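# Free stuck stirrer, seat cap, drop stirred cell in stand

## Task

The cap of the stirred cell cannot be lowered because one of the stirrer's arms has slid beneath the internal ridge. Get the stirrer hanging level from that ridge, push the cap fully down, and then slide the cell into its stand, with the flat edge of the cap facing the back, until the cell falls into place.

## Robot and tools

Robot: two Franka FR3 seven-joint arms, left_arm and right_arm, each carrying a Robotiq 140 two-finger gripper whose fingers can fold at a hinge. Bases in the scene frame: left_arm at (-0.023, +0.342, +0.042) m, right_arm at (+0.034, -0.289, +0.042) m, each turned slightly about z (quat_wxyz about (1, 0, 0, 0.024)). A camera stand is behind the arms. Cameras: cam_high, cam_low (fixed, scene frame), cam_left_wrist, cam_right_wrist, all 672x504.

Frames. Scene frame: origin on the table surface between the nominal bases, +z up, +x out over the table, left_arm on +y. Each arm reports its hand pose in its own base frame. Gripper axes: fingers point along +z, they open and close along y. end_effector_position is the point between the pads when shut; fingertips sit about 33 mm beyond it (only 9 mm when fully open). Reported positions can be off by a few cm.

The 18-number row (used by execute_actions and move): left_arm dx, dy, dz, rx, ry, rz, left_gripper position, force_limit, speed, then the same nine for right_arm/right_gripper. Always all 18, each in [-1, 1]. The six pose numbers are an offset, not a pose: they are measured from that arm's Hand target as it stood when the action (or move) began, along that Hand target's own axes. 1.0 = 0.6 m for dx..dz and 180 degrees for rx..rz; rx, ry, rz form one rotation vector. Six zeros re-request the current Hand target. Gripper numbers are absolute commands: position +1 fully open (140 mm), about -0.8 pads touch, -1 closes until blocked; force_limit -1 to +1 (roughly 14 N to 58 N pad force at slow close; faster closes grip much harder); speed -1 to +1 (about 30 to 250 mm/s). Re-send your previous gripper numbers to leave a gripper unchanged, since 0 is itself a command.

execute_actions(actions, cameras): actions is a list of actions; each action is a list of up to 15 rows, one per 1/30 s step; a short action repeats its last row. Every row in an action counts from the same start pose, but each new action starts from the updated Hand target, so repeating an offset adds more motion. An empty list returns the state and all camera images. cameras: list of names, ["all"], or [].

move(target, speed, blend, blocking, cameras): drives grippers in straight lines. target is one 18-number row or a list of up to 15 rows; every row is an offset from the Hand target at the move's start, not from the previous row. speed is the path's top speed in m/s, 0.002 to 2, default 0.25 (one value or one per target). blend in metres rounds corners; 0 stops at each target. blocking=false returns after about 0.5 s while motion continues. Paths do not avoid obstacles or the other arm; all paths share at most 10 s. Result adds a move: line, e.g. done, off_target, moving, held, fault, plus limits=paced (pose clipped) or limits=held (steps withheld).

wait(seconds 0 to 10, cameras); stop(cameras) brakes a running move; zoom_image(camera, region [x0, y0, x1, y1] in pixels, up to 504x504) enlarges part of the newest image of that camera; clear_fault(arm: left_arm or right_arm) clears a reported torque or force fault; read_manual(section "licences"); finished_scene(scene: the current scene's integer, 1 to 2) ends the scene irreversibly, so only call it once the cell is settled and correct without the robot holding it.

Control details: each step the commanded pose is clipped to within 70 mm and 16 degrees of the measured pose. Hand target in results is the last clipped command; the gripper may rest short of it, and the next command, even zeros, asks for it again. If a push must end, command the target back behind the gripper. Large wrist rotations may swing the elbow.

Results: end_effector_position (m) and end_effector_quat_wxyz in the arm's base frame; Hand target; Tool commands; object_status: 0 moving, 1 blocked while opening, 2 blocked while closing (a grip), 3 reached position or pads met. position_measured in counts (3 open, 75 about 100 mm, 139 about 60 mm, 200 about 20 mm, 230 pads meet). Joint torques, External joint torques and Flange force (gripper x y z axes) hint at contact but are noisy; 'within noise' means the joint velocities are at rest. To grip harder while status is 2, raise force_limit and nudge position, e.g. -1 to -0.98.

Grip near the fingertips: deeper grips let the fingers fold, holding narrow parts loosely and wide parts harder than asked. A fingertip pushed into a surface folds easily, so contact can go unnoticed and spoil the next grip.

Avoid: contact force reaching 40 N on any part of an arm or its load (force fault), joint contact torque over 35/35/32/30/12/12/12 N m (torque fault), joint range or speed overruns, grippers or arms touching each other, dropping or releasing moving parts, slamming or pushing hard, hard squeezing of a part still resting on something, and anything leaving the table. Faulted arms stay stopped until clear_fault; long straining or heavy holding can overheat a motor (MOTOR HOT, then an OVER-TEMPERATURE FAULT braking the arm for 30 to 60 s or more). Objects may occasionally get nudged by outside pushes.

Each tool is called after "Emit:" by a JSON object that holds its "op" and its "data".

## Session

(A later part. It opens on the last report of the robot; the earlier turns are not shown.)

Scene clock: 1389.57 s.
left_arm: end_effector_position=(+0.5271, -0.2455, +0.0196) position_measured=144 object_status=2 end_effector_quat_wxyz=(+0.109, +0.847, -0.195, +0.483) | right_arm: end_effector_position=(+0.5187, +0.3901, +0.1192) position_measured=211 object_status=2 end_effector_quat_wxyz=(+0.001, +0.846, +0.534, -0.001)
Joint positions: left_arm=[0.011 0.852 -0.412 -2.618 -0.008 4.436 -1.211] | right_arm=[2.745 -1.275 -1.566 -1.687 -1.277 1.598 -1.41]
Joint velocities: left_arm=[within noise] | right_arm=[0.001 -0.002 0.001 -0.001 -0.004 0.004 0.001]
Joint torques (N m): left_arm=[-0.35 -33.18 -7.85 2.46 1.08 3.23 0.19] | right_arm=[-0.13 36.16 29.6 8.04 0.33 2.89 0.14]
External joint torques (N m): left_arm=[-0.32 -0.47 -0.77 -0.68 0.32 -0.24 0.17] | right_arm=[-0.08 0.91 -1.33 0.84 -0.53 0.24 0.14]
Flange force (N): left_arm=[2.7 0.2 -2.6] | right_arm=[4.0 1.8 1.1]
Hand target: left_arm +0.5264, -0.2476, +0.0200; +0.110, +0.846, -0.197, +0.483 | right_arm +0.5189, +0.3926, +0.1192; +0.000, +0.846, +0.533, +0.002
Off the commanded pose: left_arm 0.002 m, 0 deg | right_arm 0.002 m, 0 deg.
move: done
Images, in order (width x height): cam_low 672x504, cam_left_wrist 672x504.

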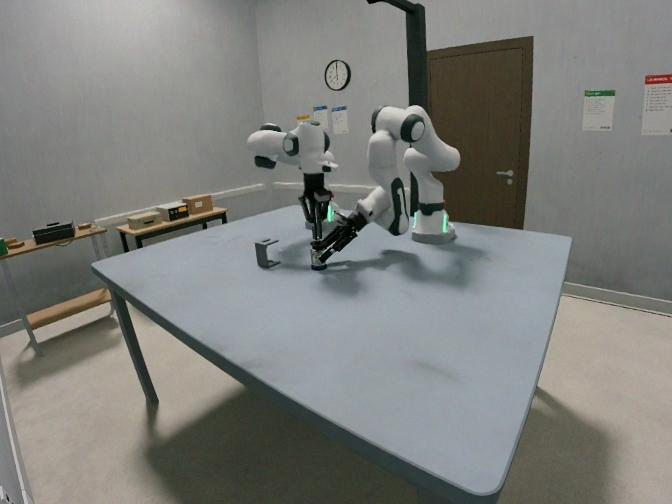

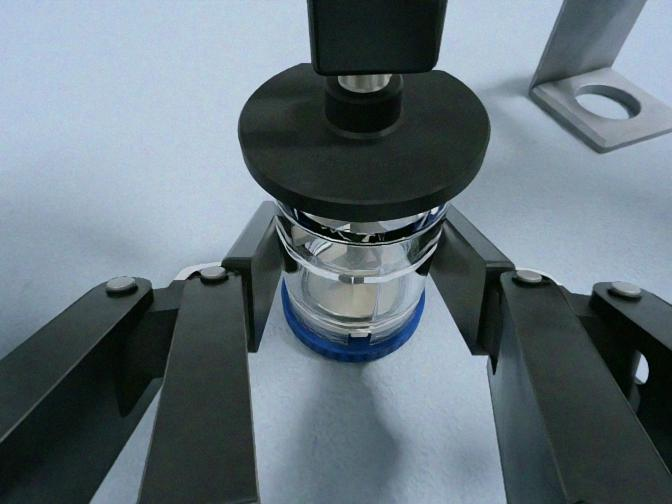

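Emit:
{"op": "move", "data": {"target": [0,0,0,0,0,0,-1,-1,-1,0,0,0.008,0,0,0,-1,-0.4,-1], "speed": 0.02}}

Emit:
{"op": "move", "data": {"target": [0,0,0,0,0,0,-1,-1,-1,0,0,0.006,0,0,0,-1,-0.4,-1], "speed": 0.02, "cameras": ["cam_left_wrist","cam_low"]}}

Emit:
{"op": "zoom_image", "data": {"camera": "cam_left_wrist", "region": [240, 50, 480, 290]}}

Emit:
{"op": "zoom_image", "data": {"camera": "cam_low", "region": [280, 210, 360, 290]}}

Scene clock: 1405.27 s.
left_arm: end_effector_position=(+0.5271, -0.2455, +0.0196) position_measured=144 object_status=2 end_effector_quat_wxyz=(+0.109, +0.847, -0.195, +0.483) | right_arm: end_effector_position=(+0.5189, +0.3903, +0.1146) position_measured=211 object_status=2 end_effector_quat_wxyz=(+0.001, +0.846, +0.534, -0.001)
Joint positions: left_arm=[0.011 0.852 -0.412 -2.618 -0.008 4.436 -1.211] | right_arm=[2.745 -1.281 -1.572 -1.69 -1.284 1.604 -1.408]
Joint velocities: left_arm=[within noise] | right_arm=[0.001 0 0.001 -0.001 -0.004 0.002 0.001]
Joint torques (N m): left_arm=[-0.31 -33.15 -7.86 2.41 1.08 3.23 0.17] | right_arm=[-0.42 35.92 29.64 7.62 0.3 2.88 0.19]
External joint torques (N m): left_arm=[-0.35 -0.41 -0.82 -0.77 0.33 -0.24 0.15] | right_arm=[-0.31 0.64 -1.31 0.53 -0.55 0.24 0.19]
Flange force (N): left_arm=[2.6 0.3 -2.8] | right_arm=[1.9 1.1 1.7]
Hand target: left_arm +0.5264, -0.2476, +0.0200; +0.110, +0.846, -0.197, +0.483 | right_arm +0.5189, +0.3926, +0.1144; +0.000, +0.846, +0.533, +0.002
Off the commanded pose: left_arm 0.002 m, 0 deg | right_arm 0.002 m, 0 deg.
move: done

Scene clock: 1405.97 s.
left_arm: end_effector_position=(+0.5271, -0.2454, +0.0196) position_measured=144 object_status=2 end_effector_quat_wxyz=(+0.109, +0.847, -0.195, +0.483) | right_arm: end_effector_position=(+0.5194, +0.3905, +0.1137) position_measured=211 object_status=2 end_effector_quat_wxyz=(+0.002, +0.846, +0.534, +0.001)
Joint positions: left_arm=[0.011 0.852 -0.412 -2.618 -0.008 4.436 -1.211] | right_arm=[2.745 -1.282 -1.572 -1.691 -1.288 1.605 -1.407]
Joint torques (N m): left_arm=[-1.17 -33.2 -8.32 3.41 1.34 3.23 0.19] | right_arm=[0.02 34 27.54 7.05 0.09 3.33 0.25]
External joint torques (N m): left_arm=[-1.21 -0.45 -1.28 0.23 0.59 -0.25 0.16] | right_arm=[0.01 -1.23 -3.44 0.07 -0.77 0.69 0.25]
Flange force (N): left_arm=[2.1 2.0 0.7] | right_arm=[3.1 1.0 7.5]
Hand target: left_arm +0.5264, -0.2476, +0.0200; +0.110, +0.846, -0.197, +0.483 | right_arm +0.5189, +0.3926, +0.1108; +0.000, +0.846, +0.533, +0.002
Off the commanded pose: left_arm 0.002 m, 0 deg | right_arm 0.004 m, 0 deg.
move: off_target (right_arm)
Images, in order (width x height): cam_low 672x504, cam_left_wrist 672x504.

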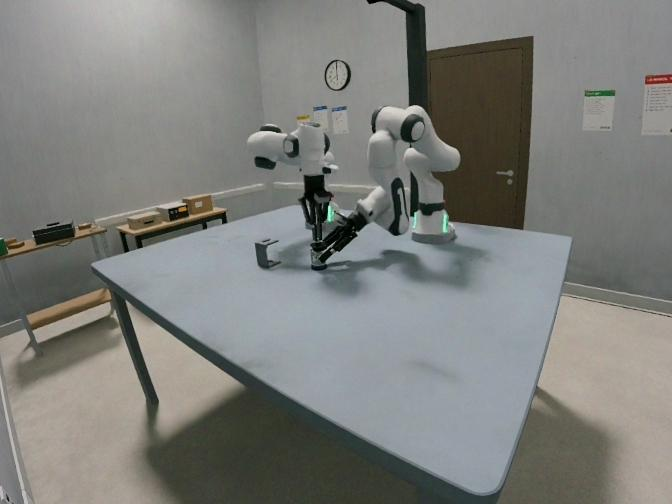

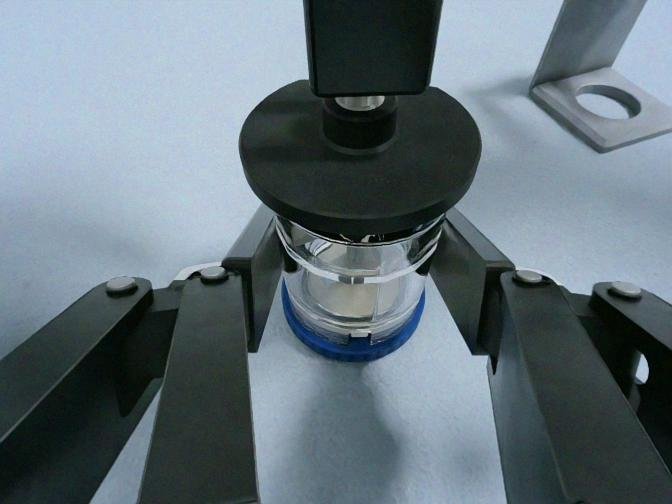

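Scaled by 2.100 from the camera's 672x504 image, which has a finer 960x720 frame.

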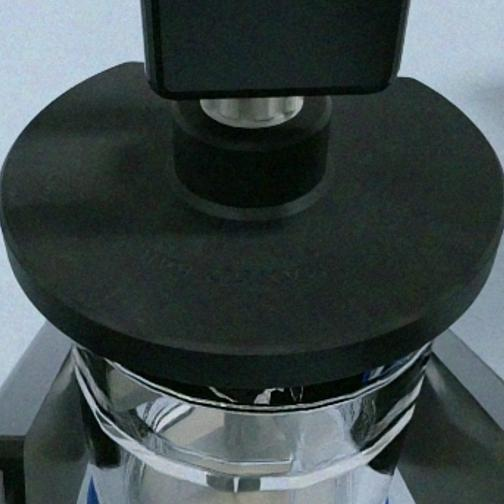

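Scaled by 6.300 from the camera's 672x504 image, which has a finer 960x720 frame.

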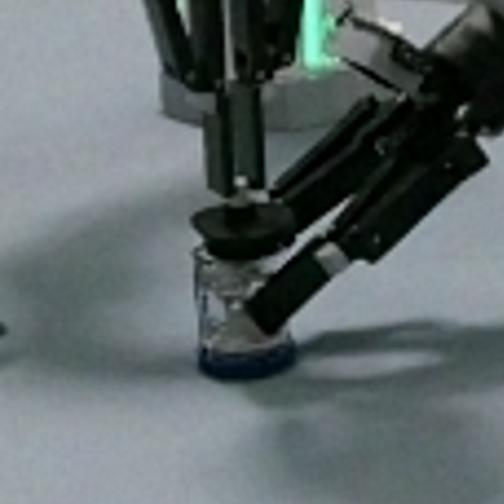

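Emit:
{"op": "move", "data": {"target": [[0,0,0,0,0,0,-1,-1,-1,0,0,-0.009,0,0,0,-1,-0.4,-1],[0,0,0,0,0,0,-1,-1,-1,-0.0025,0,-0.009,0,0,0,-1,-0.4,-1],[0,0,0,0,0,0,-1,-1,-1,-0.0025,0,0.0,0,0,0,-1,-0.4,-1]], "speed": 0.02, "cameras": ["cam_left_wrist"]}}

Emit:
{"op": "zoom_image", "data": {"camera": "cam_left_wrist", "region": [240, 50, 480, 290]}}

Scene clock: 1416.93 s.
left_arm: end_effector_position=(+0.5270, -0.2454, +0.0196) position_measured=144 object_status=2 end_effector_quat_wxyz=(+0.109, +0.847, -0.195, +0.483) | right_arm: end_effector_position=(+0.5178, +0.3904, +0.1134) position_measured=211 object_status=2 end_effector_quat_wxyz=(+0.001, +0.845, +0.535, +0.001)
Joint positions: left_arm=[0.011 0.852 -0.412 -2.618 -0.008 4.436 -1.211] | right_arm=[2.742 -1.284 -1.57 -1.697 -1.289 1.605 -1.406]
Joint torques (N m): left_arm=[-1.19 -33.13 -8.3 3.24 1.29 3.23 0.17] | right_arm=[-0.69 34.24 27.68 7.08 -0.1 3.21 0.23]
External joint torques (N m): left_arm=[-1.15 -0.43 -1.22 0.08 0.54 -0.23 0.15] | right_arm=[-0.63 -0.78 -3.23 0.09 -0.95 0.56 0.23]
Flange force (N): left_arm=[2.1 2.0 0.2] | right_arm=[0.9 1.0 6.8]
Hand target: left_arm +0.5264, -0.2476, +0.0200; +0.110, +0.846, -0.197, +0.483 | right_arm +0.5183, +0.3912, +0.1108; +0.000, +0.846, +0.533, +0.002
Off the commanded pose: left_arm 0.002 m, 0 deg | right_arm 0.003 m, 0 deg.
move: done
Images, in order (width x height): cam_left_wrist 672x504.

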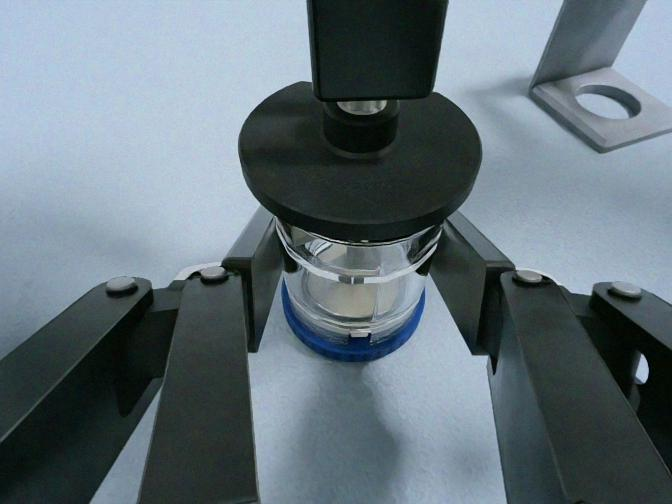

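Scaled by 2.100 from the camera's 672x504 image, which has a finer 960x720 frame.

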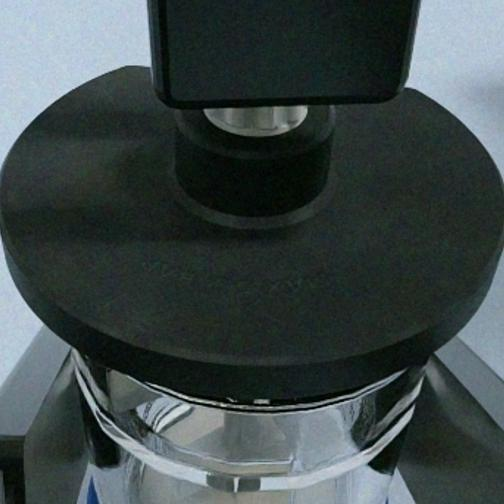

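Emit:
{"op": "move", "data": {"target": [[0,0,0,0,0,0,-1,-1,-1,0,0,-0.002,0,0,0,-1,-0.4,-1],[0,0,0,0,0,0,-1,-1,-1,-0.0012,-0.0035,-0.002,0,0,0,-1,-0.4,-1]], "speed": 0.01, "cameras": ["cam_left_wrist"]}}

Emit:
{"op": "zoom_image", "data": {"camera": "cam_left_wrist", "region": [240, 50, 480, 290]}}

Scene clock: 1426.53 s.
left_arm: end_effector_position=(+0.5270, -0.2454, +0.0196) position_measured=144 object_status=2 end_effector_quat_wxyz=(+0.109, +0.847, -0.195, +0.483) | right_arm: end_effector_position=(+0.5171, +0.3902, +0.1135) position_measured=211 object_status=2 end_effector_quat_wxyz=(+0.002, +0.845, +0.534, +0.001)
Joint positions: left_arm=[0.011 0.852 -0.412 -2.618 -0.008 4.436 -1.211] | right_arm=[2.74 -1.284 -1.569 -1.702 -1.29 1.606 -1.403]
Joint velocities: left_arm=[within noise] | right_arm=[0 0 0 -0.002 -0.003 0 0.005]
Joint torques (N m): left_arm=[-0.3 -33.16 -7.9 3.47 1.07 3.22 0.17] | right_arm=[-0.46 34.9 28.66 6.14 0.72 2.89 0.15]
External joint torques (N m): left_arm=[-0.32 -0.37 -0.83 0.25 0.32 -0.25 0.14] | right_arm=[-0.4 -0.23 -2.51 -0.88 -0.13 0.22 0.15]
Flange force (N): left_arm=[2.0 0.5 0.5] | right_arm=[-2.7 -1.2 4.7]
Hand target: left_arm +0.5264, -0.2476, +0.0200; +0.110, +0.846, -0.197, +0.483 | right_arm +0.5161, +0.3915, +0.1120; +0.000, +0.846, +0.533, +0.002
Off the commanded pose: left_arm 0.002 m, 0 deg | right_arm 0.002 m, 0 deg.
move: done
Images, in order (width x height): cam_left_wrist 672x504.

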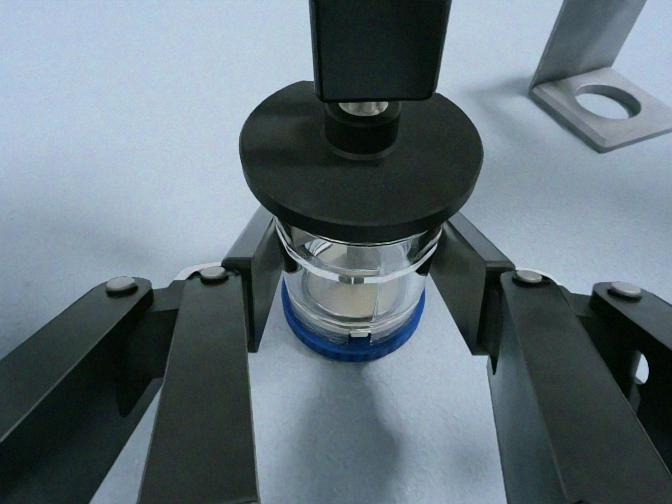

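Scaled by 2.100 from the camera's 672x504 image, which has a finer 960x720 frame.

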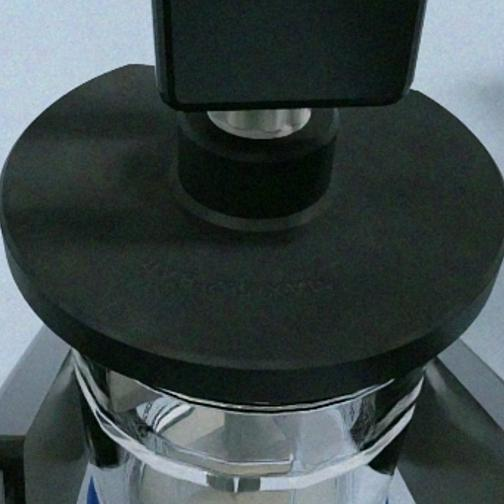

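Emit:
{"op": "move", "data": {"target": [[0,0,0,0,0,0,-1,-1,-1,0,0,-0.006,0,0,0,-1,-0.4,-1],[0,0,0,0,0,0,-1,-1,-1,-0.0031,-0.001,-0.006,0,0,0,-1,-0.4,-1],[0,0,0,0,0,0,-1,-1,-1,-0.0031,-0.001,0.003,0,0,0,-1,-0.4,-1]], "speed": 0.02, "cameras": ["cam_left_wrist","cam_low","cam_right_wrist"]}}

Emit:
{"op": "zoom_image", "data": {"camera": "cam_left_wrist", "region": [240, 50, 480, 290]}}

Emit:
{"op": "zoom_image", "data": {"camera": "cam_low", "region": [290, 225, 350, 285]}}

Scene clock: 1455.87 s.
left_arm: end_effector_position=(+0.5270, -0.2454, +0.0196) position_measured=144 object_status=2 end_effector_quat_wxyz=(+0.109, +0.847, -0.195, +0.483) | right_arm: end_effector_position=(+0.5147, +0.3895, +0.1134) position_measured=211 object_status=2 end_effector_quat_wxyz=(+0.001, +0.845, +0.535, +0.001)
Joint positions: left_arm=[0.011 0.852 -0.412 -2.618 -0.008 4.436 -1.211] | right_arm=[2.734 -1.285 -1.566 -1.712 -1.291 1.607 -1.399]
Joint torques (N m): left_arm=[-1.13 -33.37 -8.31 3.48 1.33 3.23 0.22] | right_arm=[-0.67 33.63 27.17 6.71 0.12 3.13 0.21]
External joint torques (N m): left_arm=[-1.13 -0.59 -1.24 0.28 0.57 -0.25 0.19] | right_arm=[-0.73 -1.1 -3.86 -0.17 -0.74 0.48 0.21]
Flange force (N): left_arm=[2.5 1.8 0.6] | right_arm=[0.1 0.8 7.9]
Hand target: left_arm +0.5264, -0.2476, +0.0200; +0.110, +0.846, -0.197, +0.483 | right_arm +0.5147, +0.3901, +0.1102; +0.000, +0.846, +0.533, +0.002
Off the commanded pose: left_arm 0.002 m, 0 deg | right_arm 0.003 m, 0 deg.
move: done
Images, in order (width x height): cam_low 672x504, cam_left_wrist 672x504, cam_right_wrist 672x504.

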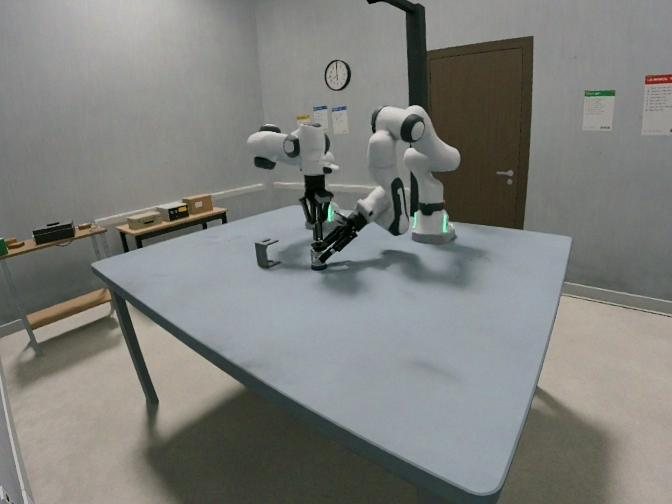

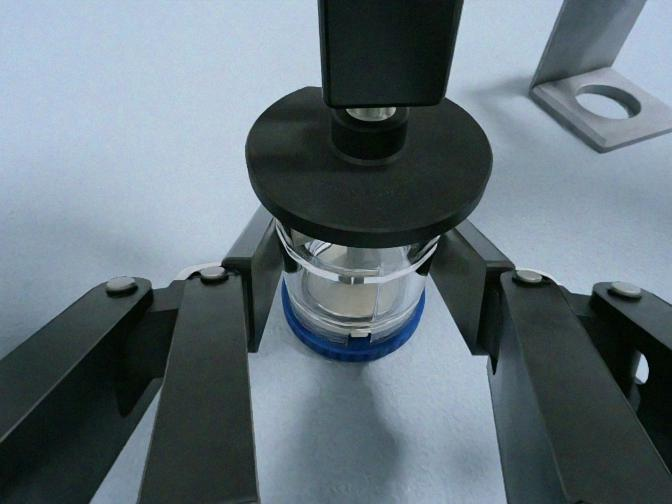

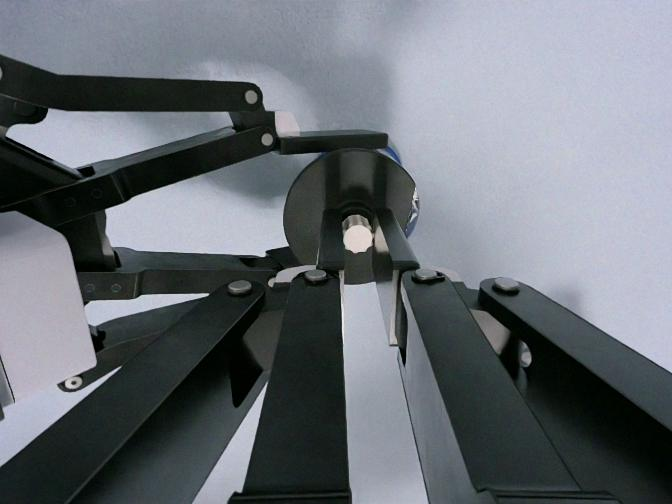

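Scaled by 2.100 from the camera's 672x504 image, which has a finer 960x720 frame.

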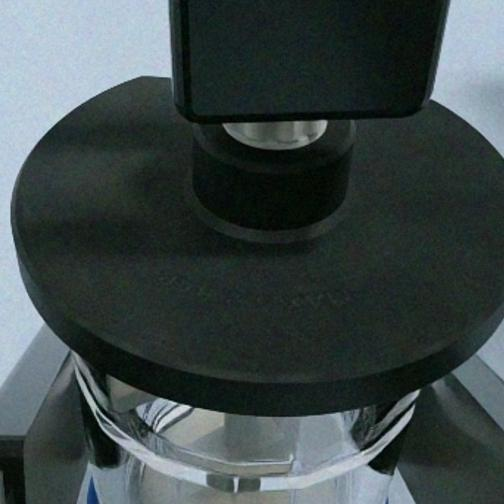

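Scaled by 8.400 from the camera's 672x504 image, which has a finer 960x720 frame.

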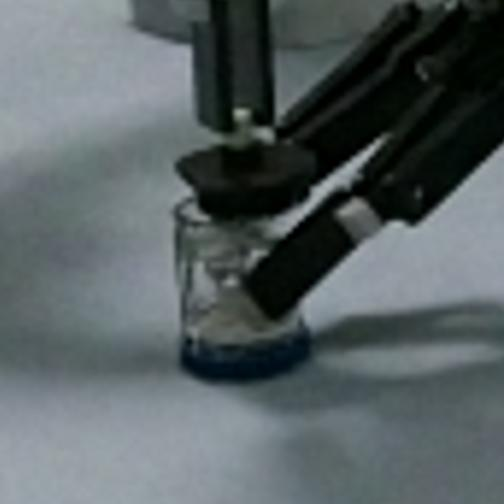

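Emit:
{"op": "move", "data": {"target": [[0,0,0,0,0,0,-1,-1,-1,0,0,-0.003,0,0,0,-1,-0.4,-1],[0,0,0,0,0,0,-1,-1,-1,0,0.004,-0.003,0,0,0,-1,-0.4,-1]], "speed": 0.01}}

Emit:
{"op": "move", "data": {"target": [0,0,0,0,0,0,-1,-1,-1,0,0.004,0,0,0,0,-1,-0.4,-1], "speed": 0.01, "cameras": ["cam_left_wrist","cam_low"]}}

Emit:
{"op": "zoom_image", "data": {"camera": "cam_left_wrist", "region": [240, 50, 480, 290]}}

Scene clock: 1469.83 s.
left_arm: end_effector_position=(+0.5270, -0.2454, +0.0196) position_measured=144 object_status=2 end_effector_quat_wxyz=(+0.109, +0.847, -0.195, +0.483) | right_arm: end_effector_position=(+0.5154, +0.3894, +0.1134) position_measured=211 object_status=2 end_effector_quat_wxyz=(+0.001, +0.846, +0.534, +0.001)
Joint positions: left_arm=[0.011 0.852 -0.412 -2.618 -0.008 4.436 -1.211] | right_arm=[2.734 -1.286 -1.566 -1.711 -1.291 1.607 -1.398]
Joint torques (N m): left_arm=[-0.36 -33.14 -7.87 2.46 1.07 3.25 0.17] | right_arm=[-1.03 35.44 28.41 8.31 0.44 2.82 -0.02]
External joint torques (N m): left_arm=[-0.41 -0.35 -0.82 -0.75 0.32 -0.23 0.14] | right_arm=[-1.2 0.68 -2.62 1.51 -0.42 0.17 -0.02]
Flange force (N): left_arm=[2.4 0.5 -2.6] | right_arm=[3.9 3.9 2.5]
Hand target: left_arm +0.5264, -0.2476, +0.0200; +0.110, +0.846, -0.197, +0.483 | right_arm +0.5169, +0.3890, +0.1120; +0.000, +0.846, +0.533, +0.002
Off the commanded pose: left_arm 0.002 m, 0 deg | right_arm 0.002 m, 0 deg.
move: done

Scene clock: 1470.53 s.
left_arm: end_effector_position=(+0.5271, -0.2454, +0.0196) position_measured=144 object_status=2 end_effector_quat_wxyz=(+0.109, +0.847, -0.195, +0.483) | right_arm: end_effector_position=(+0.5175, +0.3886, +0.1132) position_measured=211 object_status=2 end_effector_quat_wxyz=(+0.000, +0.846, +0.532, +0.001)
Joint positions: left_arm=[0.011 0.852 -0.412 -2.618 -0.008 4.436 -1.211] | right_arm=[2.734 -1.287 -1.567 -1.705 -1.291 1.607 -1.401]
Joint torques (N m): left_arm=[-0.32 -33.19 -7.84 2.43 1.06 3.47 0.17] | right_arm=[-1.12 35.52 28.55 8.86 0.31 2.5 -0.2]
External joint torques (N m): left_arm=[-0.21 -0.55 -0.69 -0.7 0.29 0.01 0.15] | right_arm=[-1.08 0.69 -2.43 1.97 -0.54 -0.15 -0.2]
Flange force (N): left_arm=[2.4 0.1 -3.2] | right_arm=[6.1 5.2 1.5]
Hand target: left_arm +0.5264, -0.2476, +0.0200; +0.110, +0.846, -0.197, +0.483 | right_arm +0.5191, +0.3880, +0.1120; +0.000, +0.846, +0.533, +0.002
Off the commanded pose: left_arm 0.002 m, 0 deg | right_arm 0.002 m, 0 deg.
move: done
Images, in order (width x height): cam_low 672x504, cam_left_wrist 672x504.

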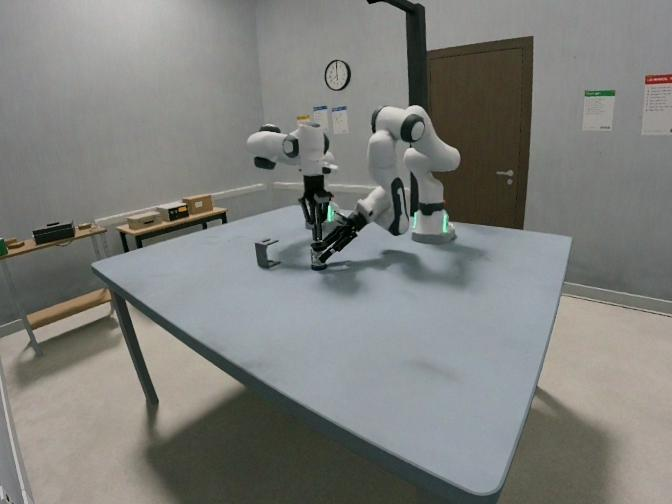

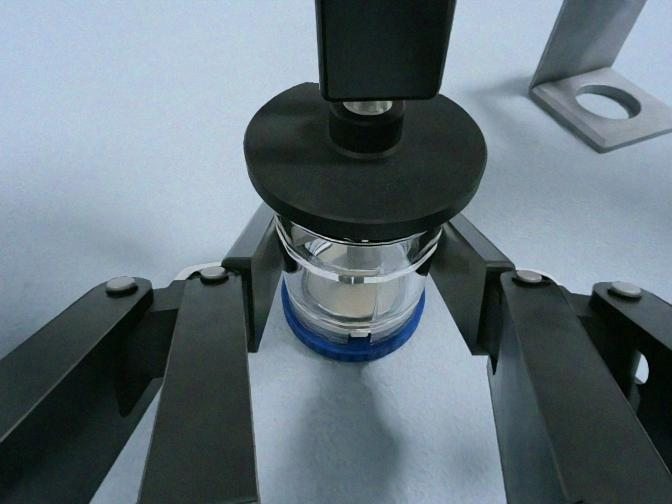

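Scaled by 2.100 from the camera's 672x504 image, which has a finer 960x720 frame.

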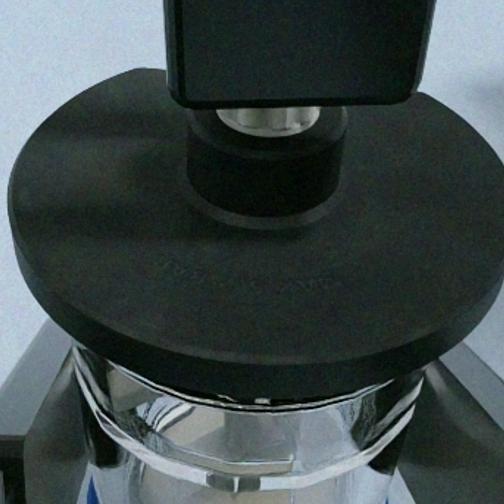

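Emit:
{"op": "move", "data": {"target": [0,0,0,0,0,0,-1,-1,-1,0,0,0.006,0,0,0,-1,-0.4,-1], "speed": 0.015, "cameras": ["cam_left_wrist"]}}

Emit:
{"op": "zoom_image", "data": {"camera": "cam_left_wrist", "region": [240, 50, 480, 290]}}

Scene clock: 1475.17 s.
left_arm: end_effector_position=(+0.5270, -0.2454, +0.0196) position_measured=144 object_status=2 end_effector_quat_wxyz=(+0.109, +0.847, -0.195, +0.483) | right_arm: end_effector_position=(+0.5185, +0.3885, +0.1124) position_measured=211 object_status=2 end_effector_quat_wxyz=(+0.000, +0.846, +0.533, +0.002)
Joint positions: left_arm=[0.011 0.852 -0.412 -2.618 -0.008 4.436 -1.211] | right_arm=[2.734 -1.288 -1.568 -1.705 -1.294 1.608 -1.402]
Joint torques (N m): left_arm=[-1.04 -33.44 -8.33 3.47 1.3 3.22 0.18] | right_arm=[-0.67 33.96 26.59 7.07 -0.03 2.95 -0.07]
External joint torques (N m): left_arm=[-1.09 -0.76 -1.32 0.33 0.56 -0.25 0.16] | right_arm=[-0.6 -0.85 -4.31 0.21 -0.87 0.31 -0.07]
Flange force (N): left_arm=[3.2 1.8 0.4] | right_arm=[2.5 2.3 7.8]
Hand target: left_arm +0.5264, -0.2476, +0.0200; +0.110, +0.846, -0.197, +0.483 | right_arm +0.5191, +0.3880, +0.1084; +0.000, +0.846, +0.533, +0.002
Off the commanded pose: left_arm 0.002 m, 0 deg | right_arm 0.004 m, 0 deg.
move: off_target (right_arm)
Images, in order (width x height): cam_left_wrist 672x504.

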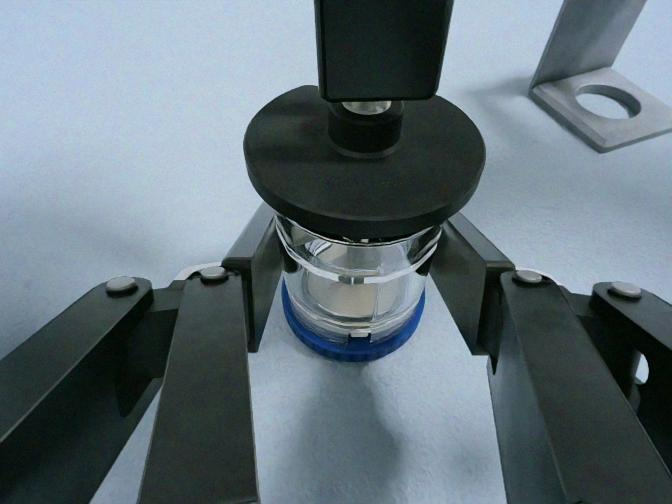

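Scaled by 2.100 from the camera's 672x504 image, which has a finer 960x720 frame.

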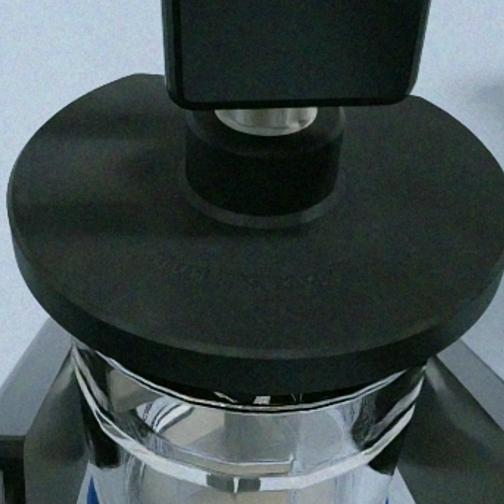

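Emit:
{"op": "move", "data": {"target": [0,0,0,0,0,0,-1,-1,-1,0,0.006,-0.002,0,0,0,-1,-0.4,-1], "speed": 0.01, "cameras": ["cam_left_wrist","cam_low"]}}

Emit:
{"op": "zoom_image", "data": {"camera": "cam_left_wrist", "region": [240, 50, 480, 290]}}

Emit:
{"op": "zoom_image", "data": {"camera": "cam_low", "region": [290, 225, 350, 285]}}

Scene clock: 1480.20 s.
left_arm: end_effector_position=(+0.5271, -0.2454, +0.0196) position_measured=144 object_status=2 end_effector_quat_wxyz=(+0.109, +0.847, -0.195, +0.483) | right_arm: end_effector_position=(+0.5204, +0.3876, +0.1118) position_measured=211 object_status=2 end_effector_quat_wxyz=(+0.000, +0.846, +0.533, +0.002)
Joint positions: left_arm=[0.011 0.852 -0.412 -2.618 -0.008 4.436 -1.211] | right_arm=[2.734 -1.29 -1.569 -1.7 -1.294 1.608 -1.407]
Joint velocities: left_arm=[within noise] | right_arm=[0 0 0 0.002 0.001 0 -0.006]
Joint torques (N m): left_arm=[-0.35 -33.16 -7.86 2.45 1.07 3.27 0.16] | right_arm=[-1.18 35.2 27.71 8.61 0.15 2.94 -0.03]
External joint torques (N m): left_arm=[-0.47 -0.35 -0.87 -0.79 0.33 -0.21 0.13] | right_arm=[-1.2 0.06 -3.4 1.8 -0.7 0.28 -0.03]
Flange force (N): left_arm=[2.4 0.6 -2.7] | right_arm=[5.7 4.9 4.4]
Hand target: left_arm +0.5264, -0.2476, +0.0200; +0.110, +0.846, -0.197, +0.483 | right_arm +0.5223, +0.3865, +0.1096; +0.000, +0.846, +0.533, +0.002
Off the commanded pose: left_arm 0.002 m, 0 deg | right_arm 0.003 m, 0 deg.
move: done
Images, in order (width x height): cam_low 672x504, cam_left_wrist 672x504.

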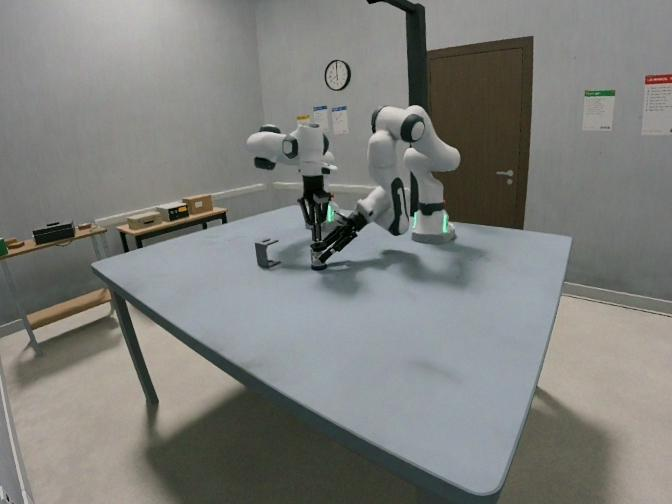

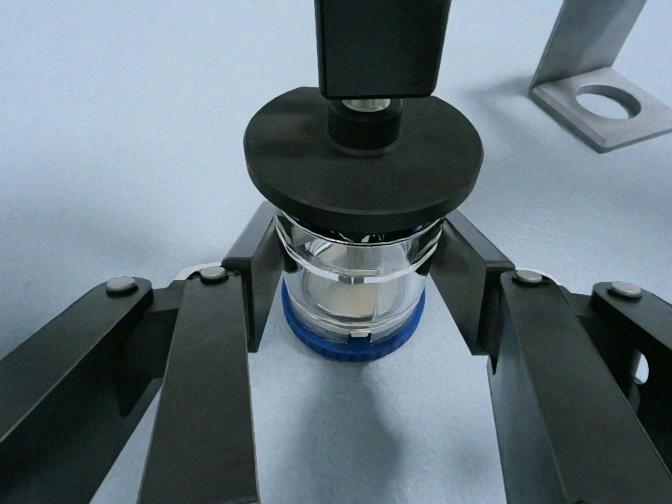

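Scaled by 2.100 from the camera's 672x504 image, which has a finer 960x720 frame.

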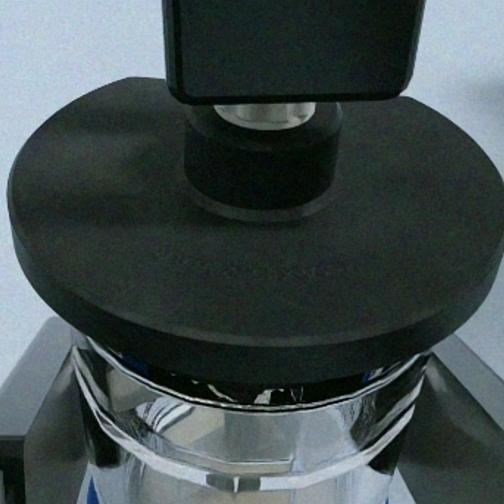

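Scaled by 8.400 from the camera's 672x504 image, which has a finer 960x720 frame.

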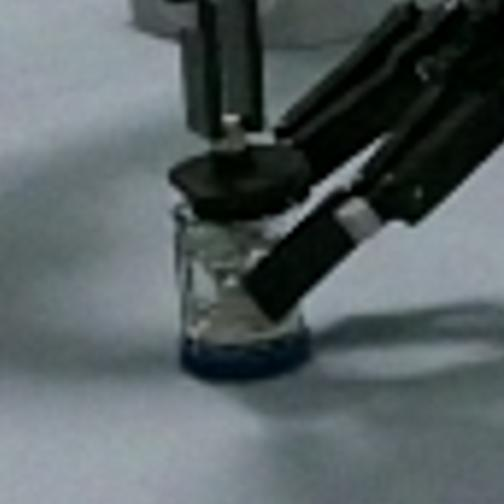

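Emit:
{"op": "move", "data": {"target": [[0,0,0,0,0,0,-1,-1,-1,-0.0032,-0.0028,0,0,0,0,-1,-0.4,-1],[0,0,0,0,0,0,-1,-1,-1,-0.0032,-0.0028,0.003,0,0,0,-1,-0.4,-1]], "speed": 0.01, "cameras": ["cam_left_wrist","cam_low"]}}

Emit:
{"op": "zoom_image", "data": {"camera": "cam_left_wrist", "region": [240, 50, 480, 290]}}

Emit:
{"op": "zoom_image", "data": {"camera": "cam_low", "region": [290, 225, 350, 285]}}

Scene clock: 1492.03 s.
left_arm: end_effector_position=(+0.5270, -0.2454, +0.0196) position_measured=144 object_status=2 end_effector_quat_wxyz=(+0.109, +0.847, -0.195, +0.483) | right_arm: end_effector_position=(+0.5200, +0.3870, +0.1117) position_measured=211 object_status=2 end_effector_quat_wxyz=(-0.001, +0.845, +0.534, +0.003)
Joint positions: left_arm=[0.011 0.852 -0.412 -2.618 -0.008 4.436 -1.211] | right_arm=[2.728 -1.29 -1.568 -1.708 -1.295 1.612 -1.409]
Joint torques (N m): left_arm=[-0.97 -33.38 -8.3 3.45 1.31 3.22 0.16] | right_arm=[-0.94 34.59 26.61 6.49 0.26 2.53 0.14]
External joint torques (N m): left_arm=[-1.06 -0.68 -1.32 0.31 0.57 -0.25 0.13] | right_arm=[-1.01 -0.22 -4.4 -0.25 -0.6 -0.12 0.14]
Flange force (N): left_arm=[3.0 1.7 0.4] | right_arm=[-0.7 0.9 6.8]
Hand target: left_arm +0.5264, -0.2476, +0.0200; +0.110, +0.846, -0.197, +0.483 | right_arm +0.5200, +0.3855, +0.1078; +0.000, +0.846, +0.533, +0.002
Off the commanded pose: left_arm 0.002 m, 0 deg | right_arm 0.004 m, 0 deg.
move: off_target (right_arm)
Images, in order (width x height): cam_low 672x504, cam_left_wrist 672x504.

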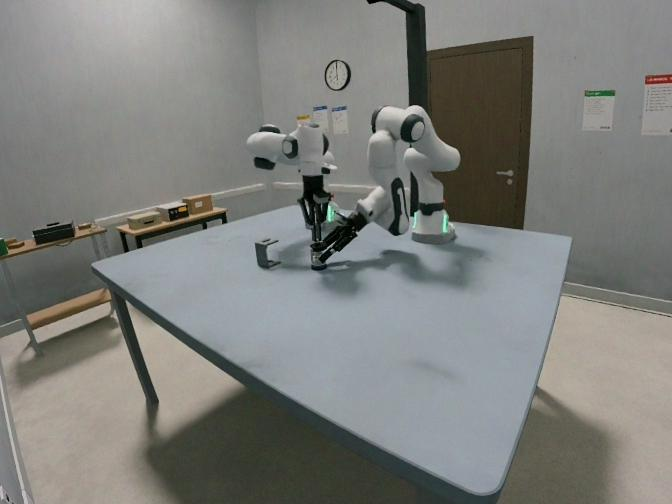

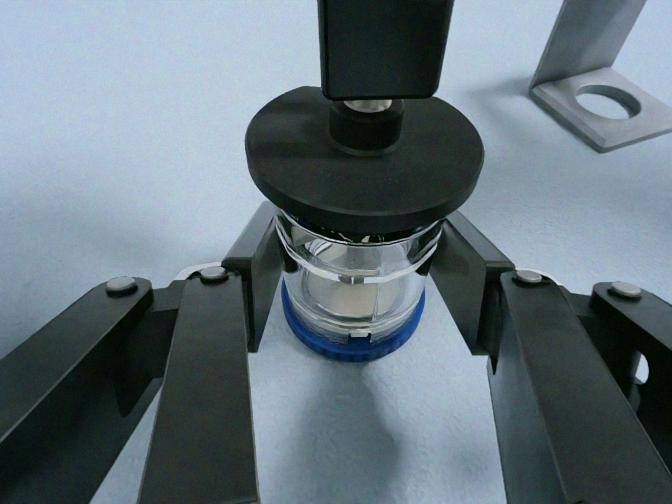

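Scaled by 2.100 from the camera's 672x504 image, which has a finer 960x720 frame.

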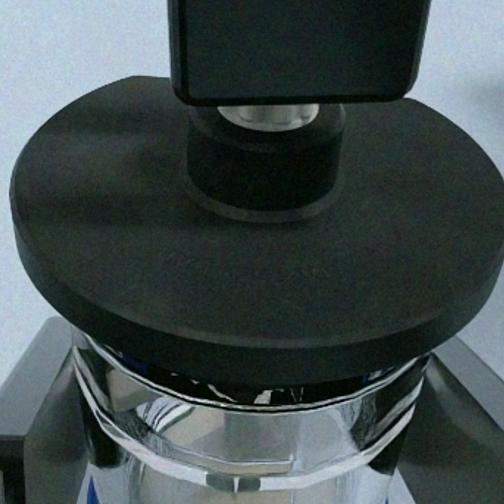

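Scaled by 8.400 from the camera's 672x504 image, which has a finer 960x720 frame.

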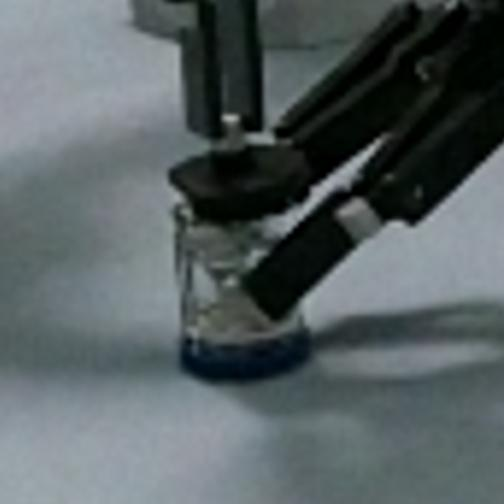

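Emit:
{"op": "move", "data": {"target": [[0,0,0,0,0,0,-1,-1,-1,0.0,0.0,-0.003,0,0,0,-1,-0.4,-1],[0,0,0,0,0,0,-1,-1,-1,0.0,0.006,-0.003,0,0,0,-1,-0.4,-1],[0,0,0,0,0,0,-1,-1,-1,0.0,0.006,0.001,0,0,0,-1,-0.4,-1]], "speed": 0.01, "cameras": ["cam_left_wrist","cam_low"]}}

Emit:
{"op": "zoom_image", "data": {"camera": "cam_left_wrist", "region": [240, 50, 480, 290]}}

Emit:
{"op": "zoom_image", "data": {"camera": "cam_low", "region": [290, 225, 350, 285]}}

Scene clock: 1505.37 s.
left_arm: end_effector_position=(+0.5270, -0.2455, +0.0196) position_measured=144 object_status=2 end_effector_quat_wxyz=(+0.109, +0.847, -0.195, +0.483) | right_arm: end_effector_position=(+0.5222, +0.3844, +0.1084) position_measured=211 object_status=2 end_effector_quat_wxyz=(+0.000, +0.847, +0.532, +0.001)
Joint positions: left_arm=[0.011 0.851 -0.412 -2.618 -0.008 4.436 -1.211] | right_arm=[2.728 -1.292 -1.575 -1.703 -1.296 1.613 -1.41]
Joint torques (N m): left_arm=[-0.31 -33.13 -7.85 2.41 1.07 3.29 0.18] | right_arm=[-1.05 35.7 28.79 7.64 0.24 2.6 -0.07]
External joint torques (N m): left_arm=[-0.3 -0.38 -0.77 -0.76 0.32 -0.18 0.15] | right_arm=[-0.97 0.64 -2.28 0.82 -0.62 -0.06 -0.07]
Flange force (N): left_arm=[2.4 0.2 -2.8] | right_arm=[1.8 2.6 2.5]
Hand target: left_arm +0.5264, -0.2476, +0.0200; +0.110, +0.846, -0.197, +0.483 | right_arm +0.5232, +0.3839, +0.1072; +0.000, +0.846, +0.533, +0.002
Off the commanded pose: left_arm 0.002 m, 0 deg | right_arm 0.002 m, 0 deg.
move: done
Images, in order (width x height): cam_low 672x504, cam_left_wrist 672x504.

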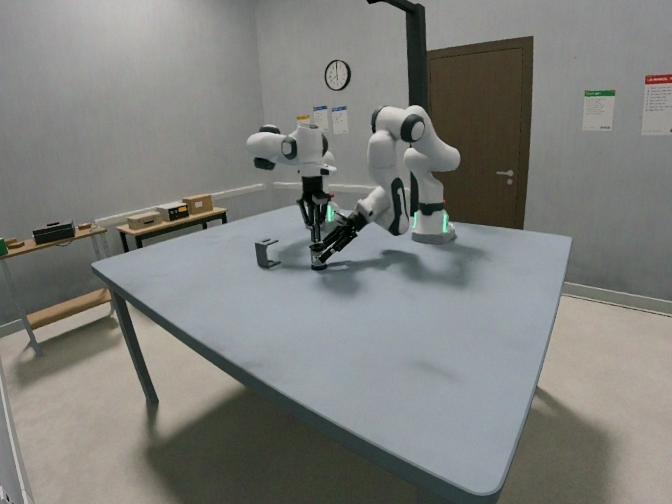

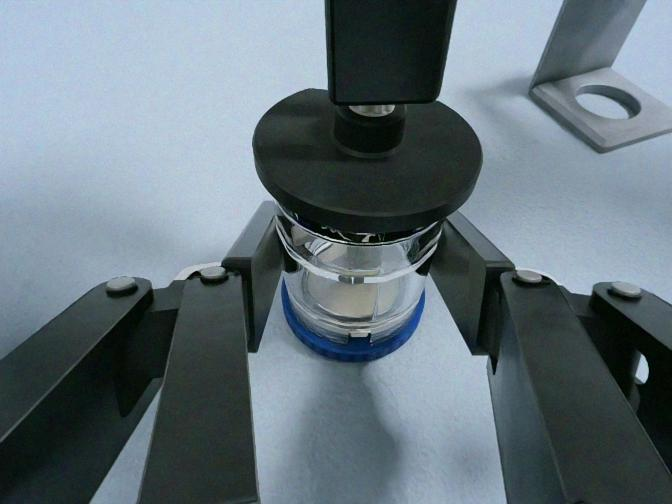

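Scaled by 2.100 from the camera's 672x504 image, which has a finer 960x720 frame.

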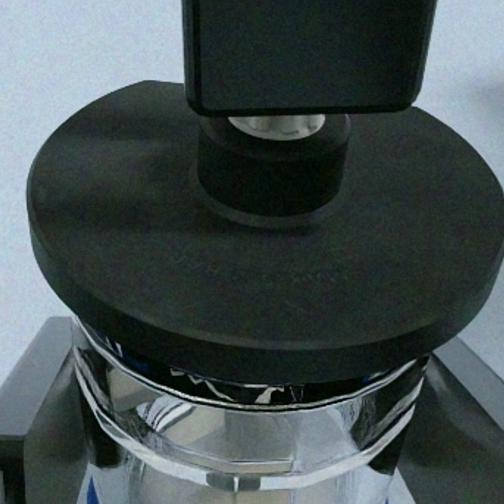

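Scaled by 8.400 from the camera's 672x504 image, which has a finer 960x720 frame.

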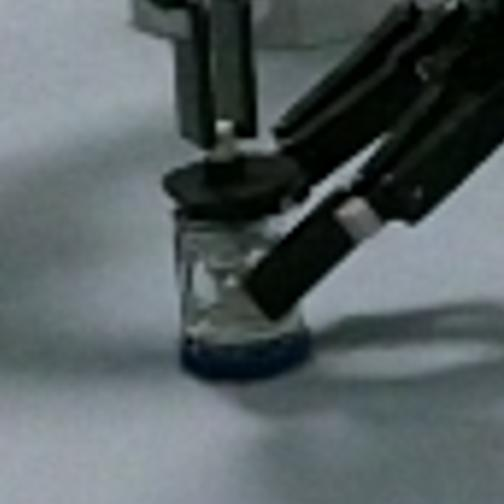

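Emit:
{"op": "move", "data": {"target": [0,0,0,0,0,0,-1,-1,-1,0.0,0.0,0.01,0,0,0,-1,-0.4,-1], "speed": 0.01, "cameras": ["cam_left_wrist","cam_low"]}}

Emit:
{"op": "zoom_image", "data": {"camera": "cam_low", "region": [290, 225, 350, 285]}}

Scene clock: 1510.53 s.
left_arm: end_effector_position=(+0.5271, -0.2455, +0.0196) position_measured=144 object_status=2 end_effector_quat_wxyz=(+0.109, +0.847, -0.195, +0.483) | right_arm: end_effector_position=(+0.5237, +0.3869, +0.1077) position_measured=211 object_status=2 end_effector_quat_wxyz=(-0.002, +0.846, +0.533, +0.005)
Joint positions: left_arm=[0.011 0.851 -0.412 -2.618 -0.008 4.436 -1.211] | right_arm=[2.728 -1.293 -1.577 -1.705 -1.301 1.623 -1.41]
Joint velocities: left_arm=[within noise] | right_arm=[0 0 0 0 0.001 0.004 0.002]
Joint torques (N m): left_arm=[-0.84 -33.58 -8.27 2.91 1.29 3.48 0.18] | right_arm=[-1.06 33.47 24.58 6.29 0.08 2.21 -0.05]
External joint torques (N m): left_arm=[-0.81 -0.84 -1.16 -0.27 0.53 0.01 0.15] | right_arm=[-1.03 -1.52 -6.44 -0.47 -0.77 -0.45 -0.05]
Flange force (N): left_arm=[3.1 1.1 -2.1] | right_arm=[0.3 1.8 10.6]
Hand target: left_arm +0.5264, -0.2476, +0.0200; +0.110, +0.846, -0.197, +0.483 | right_arm +0.5232, +0.3839, +0.1012; +0.000, +0.846, +0.533, +0.002
Off the commanded pose: left_arm 0.002 m, 0 deg | right_arm 0.007 m, 0 deg.
move: off_target (right_arm)
Images, in order (width x height): cam_low 672x504, cam_left_wrist 672x504.

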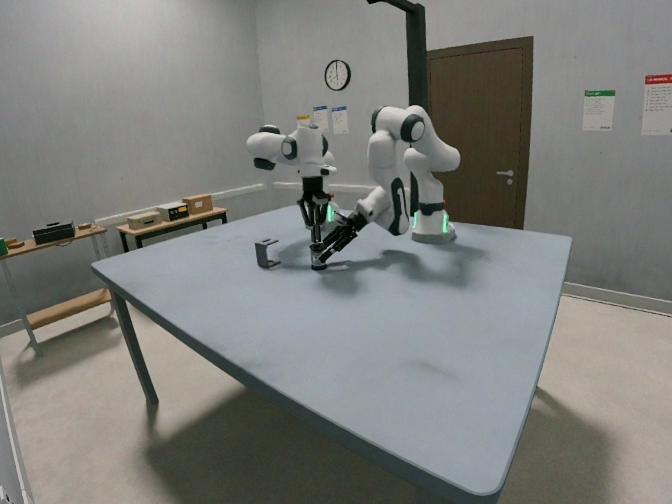

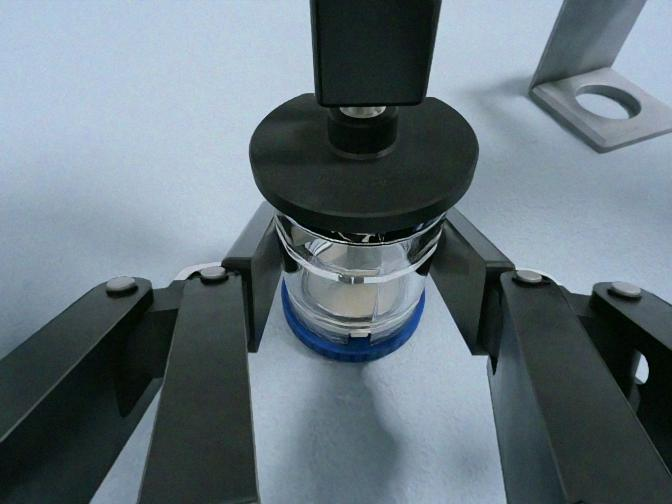

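Scaled by 8.400 from the camera's 672x504 image, which has a finer 960x720 frame.

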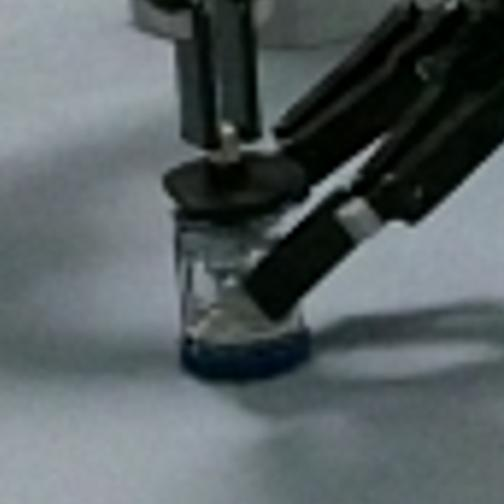

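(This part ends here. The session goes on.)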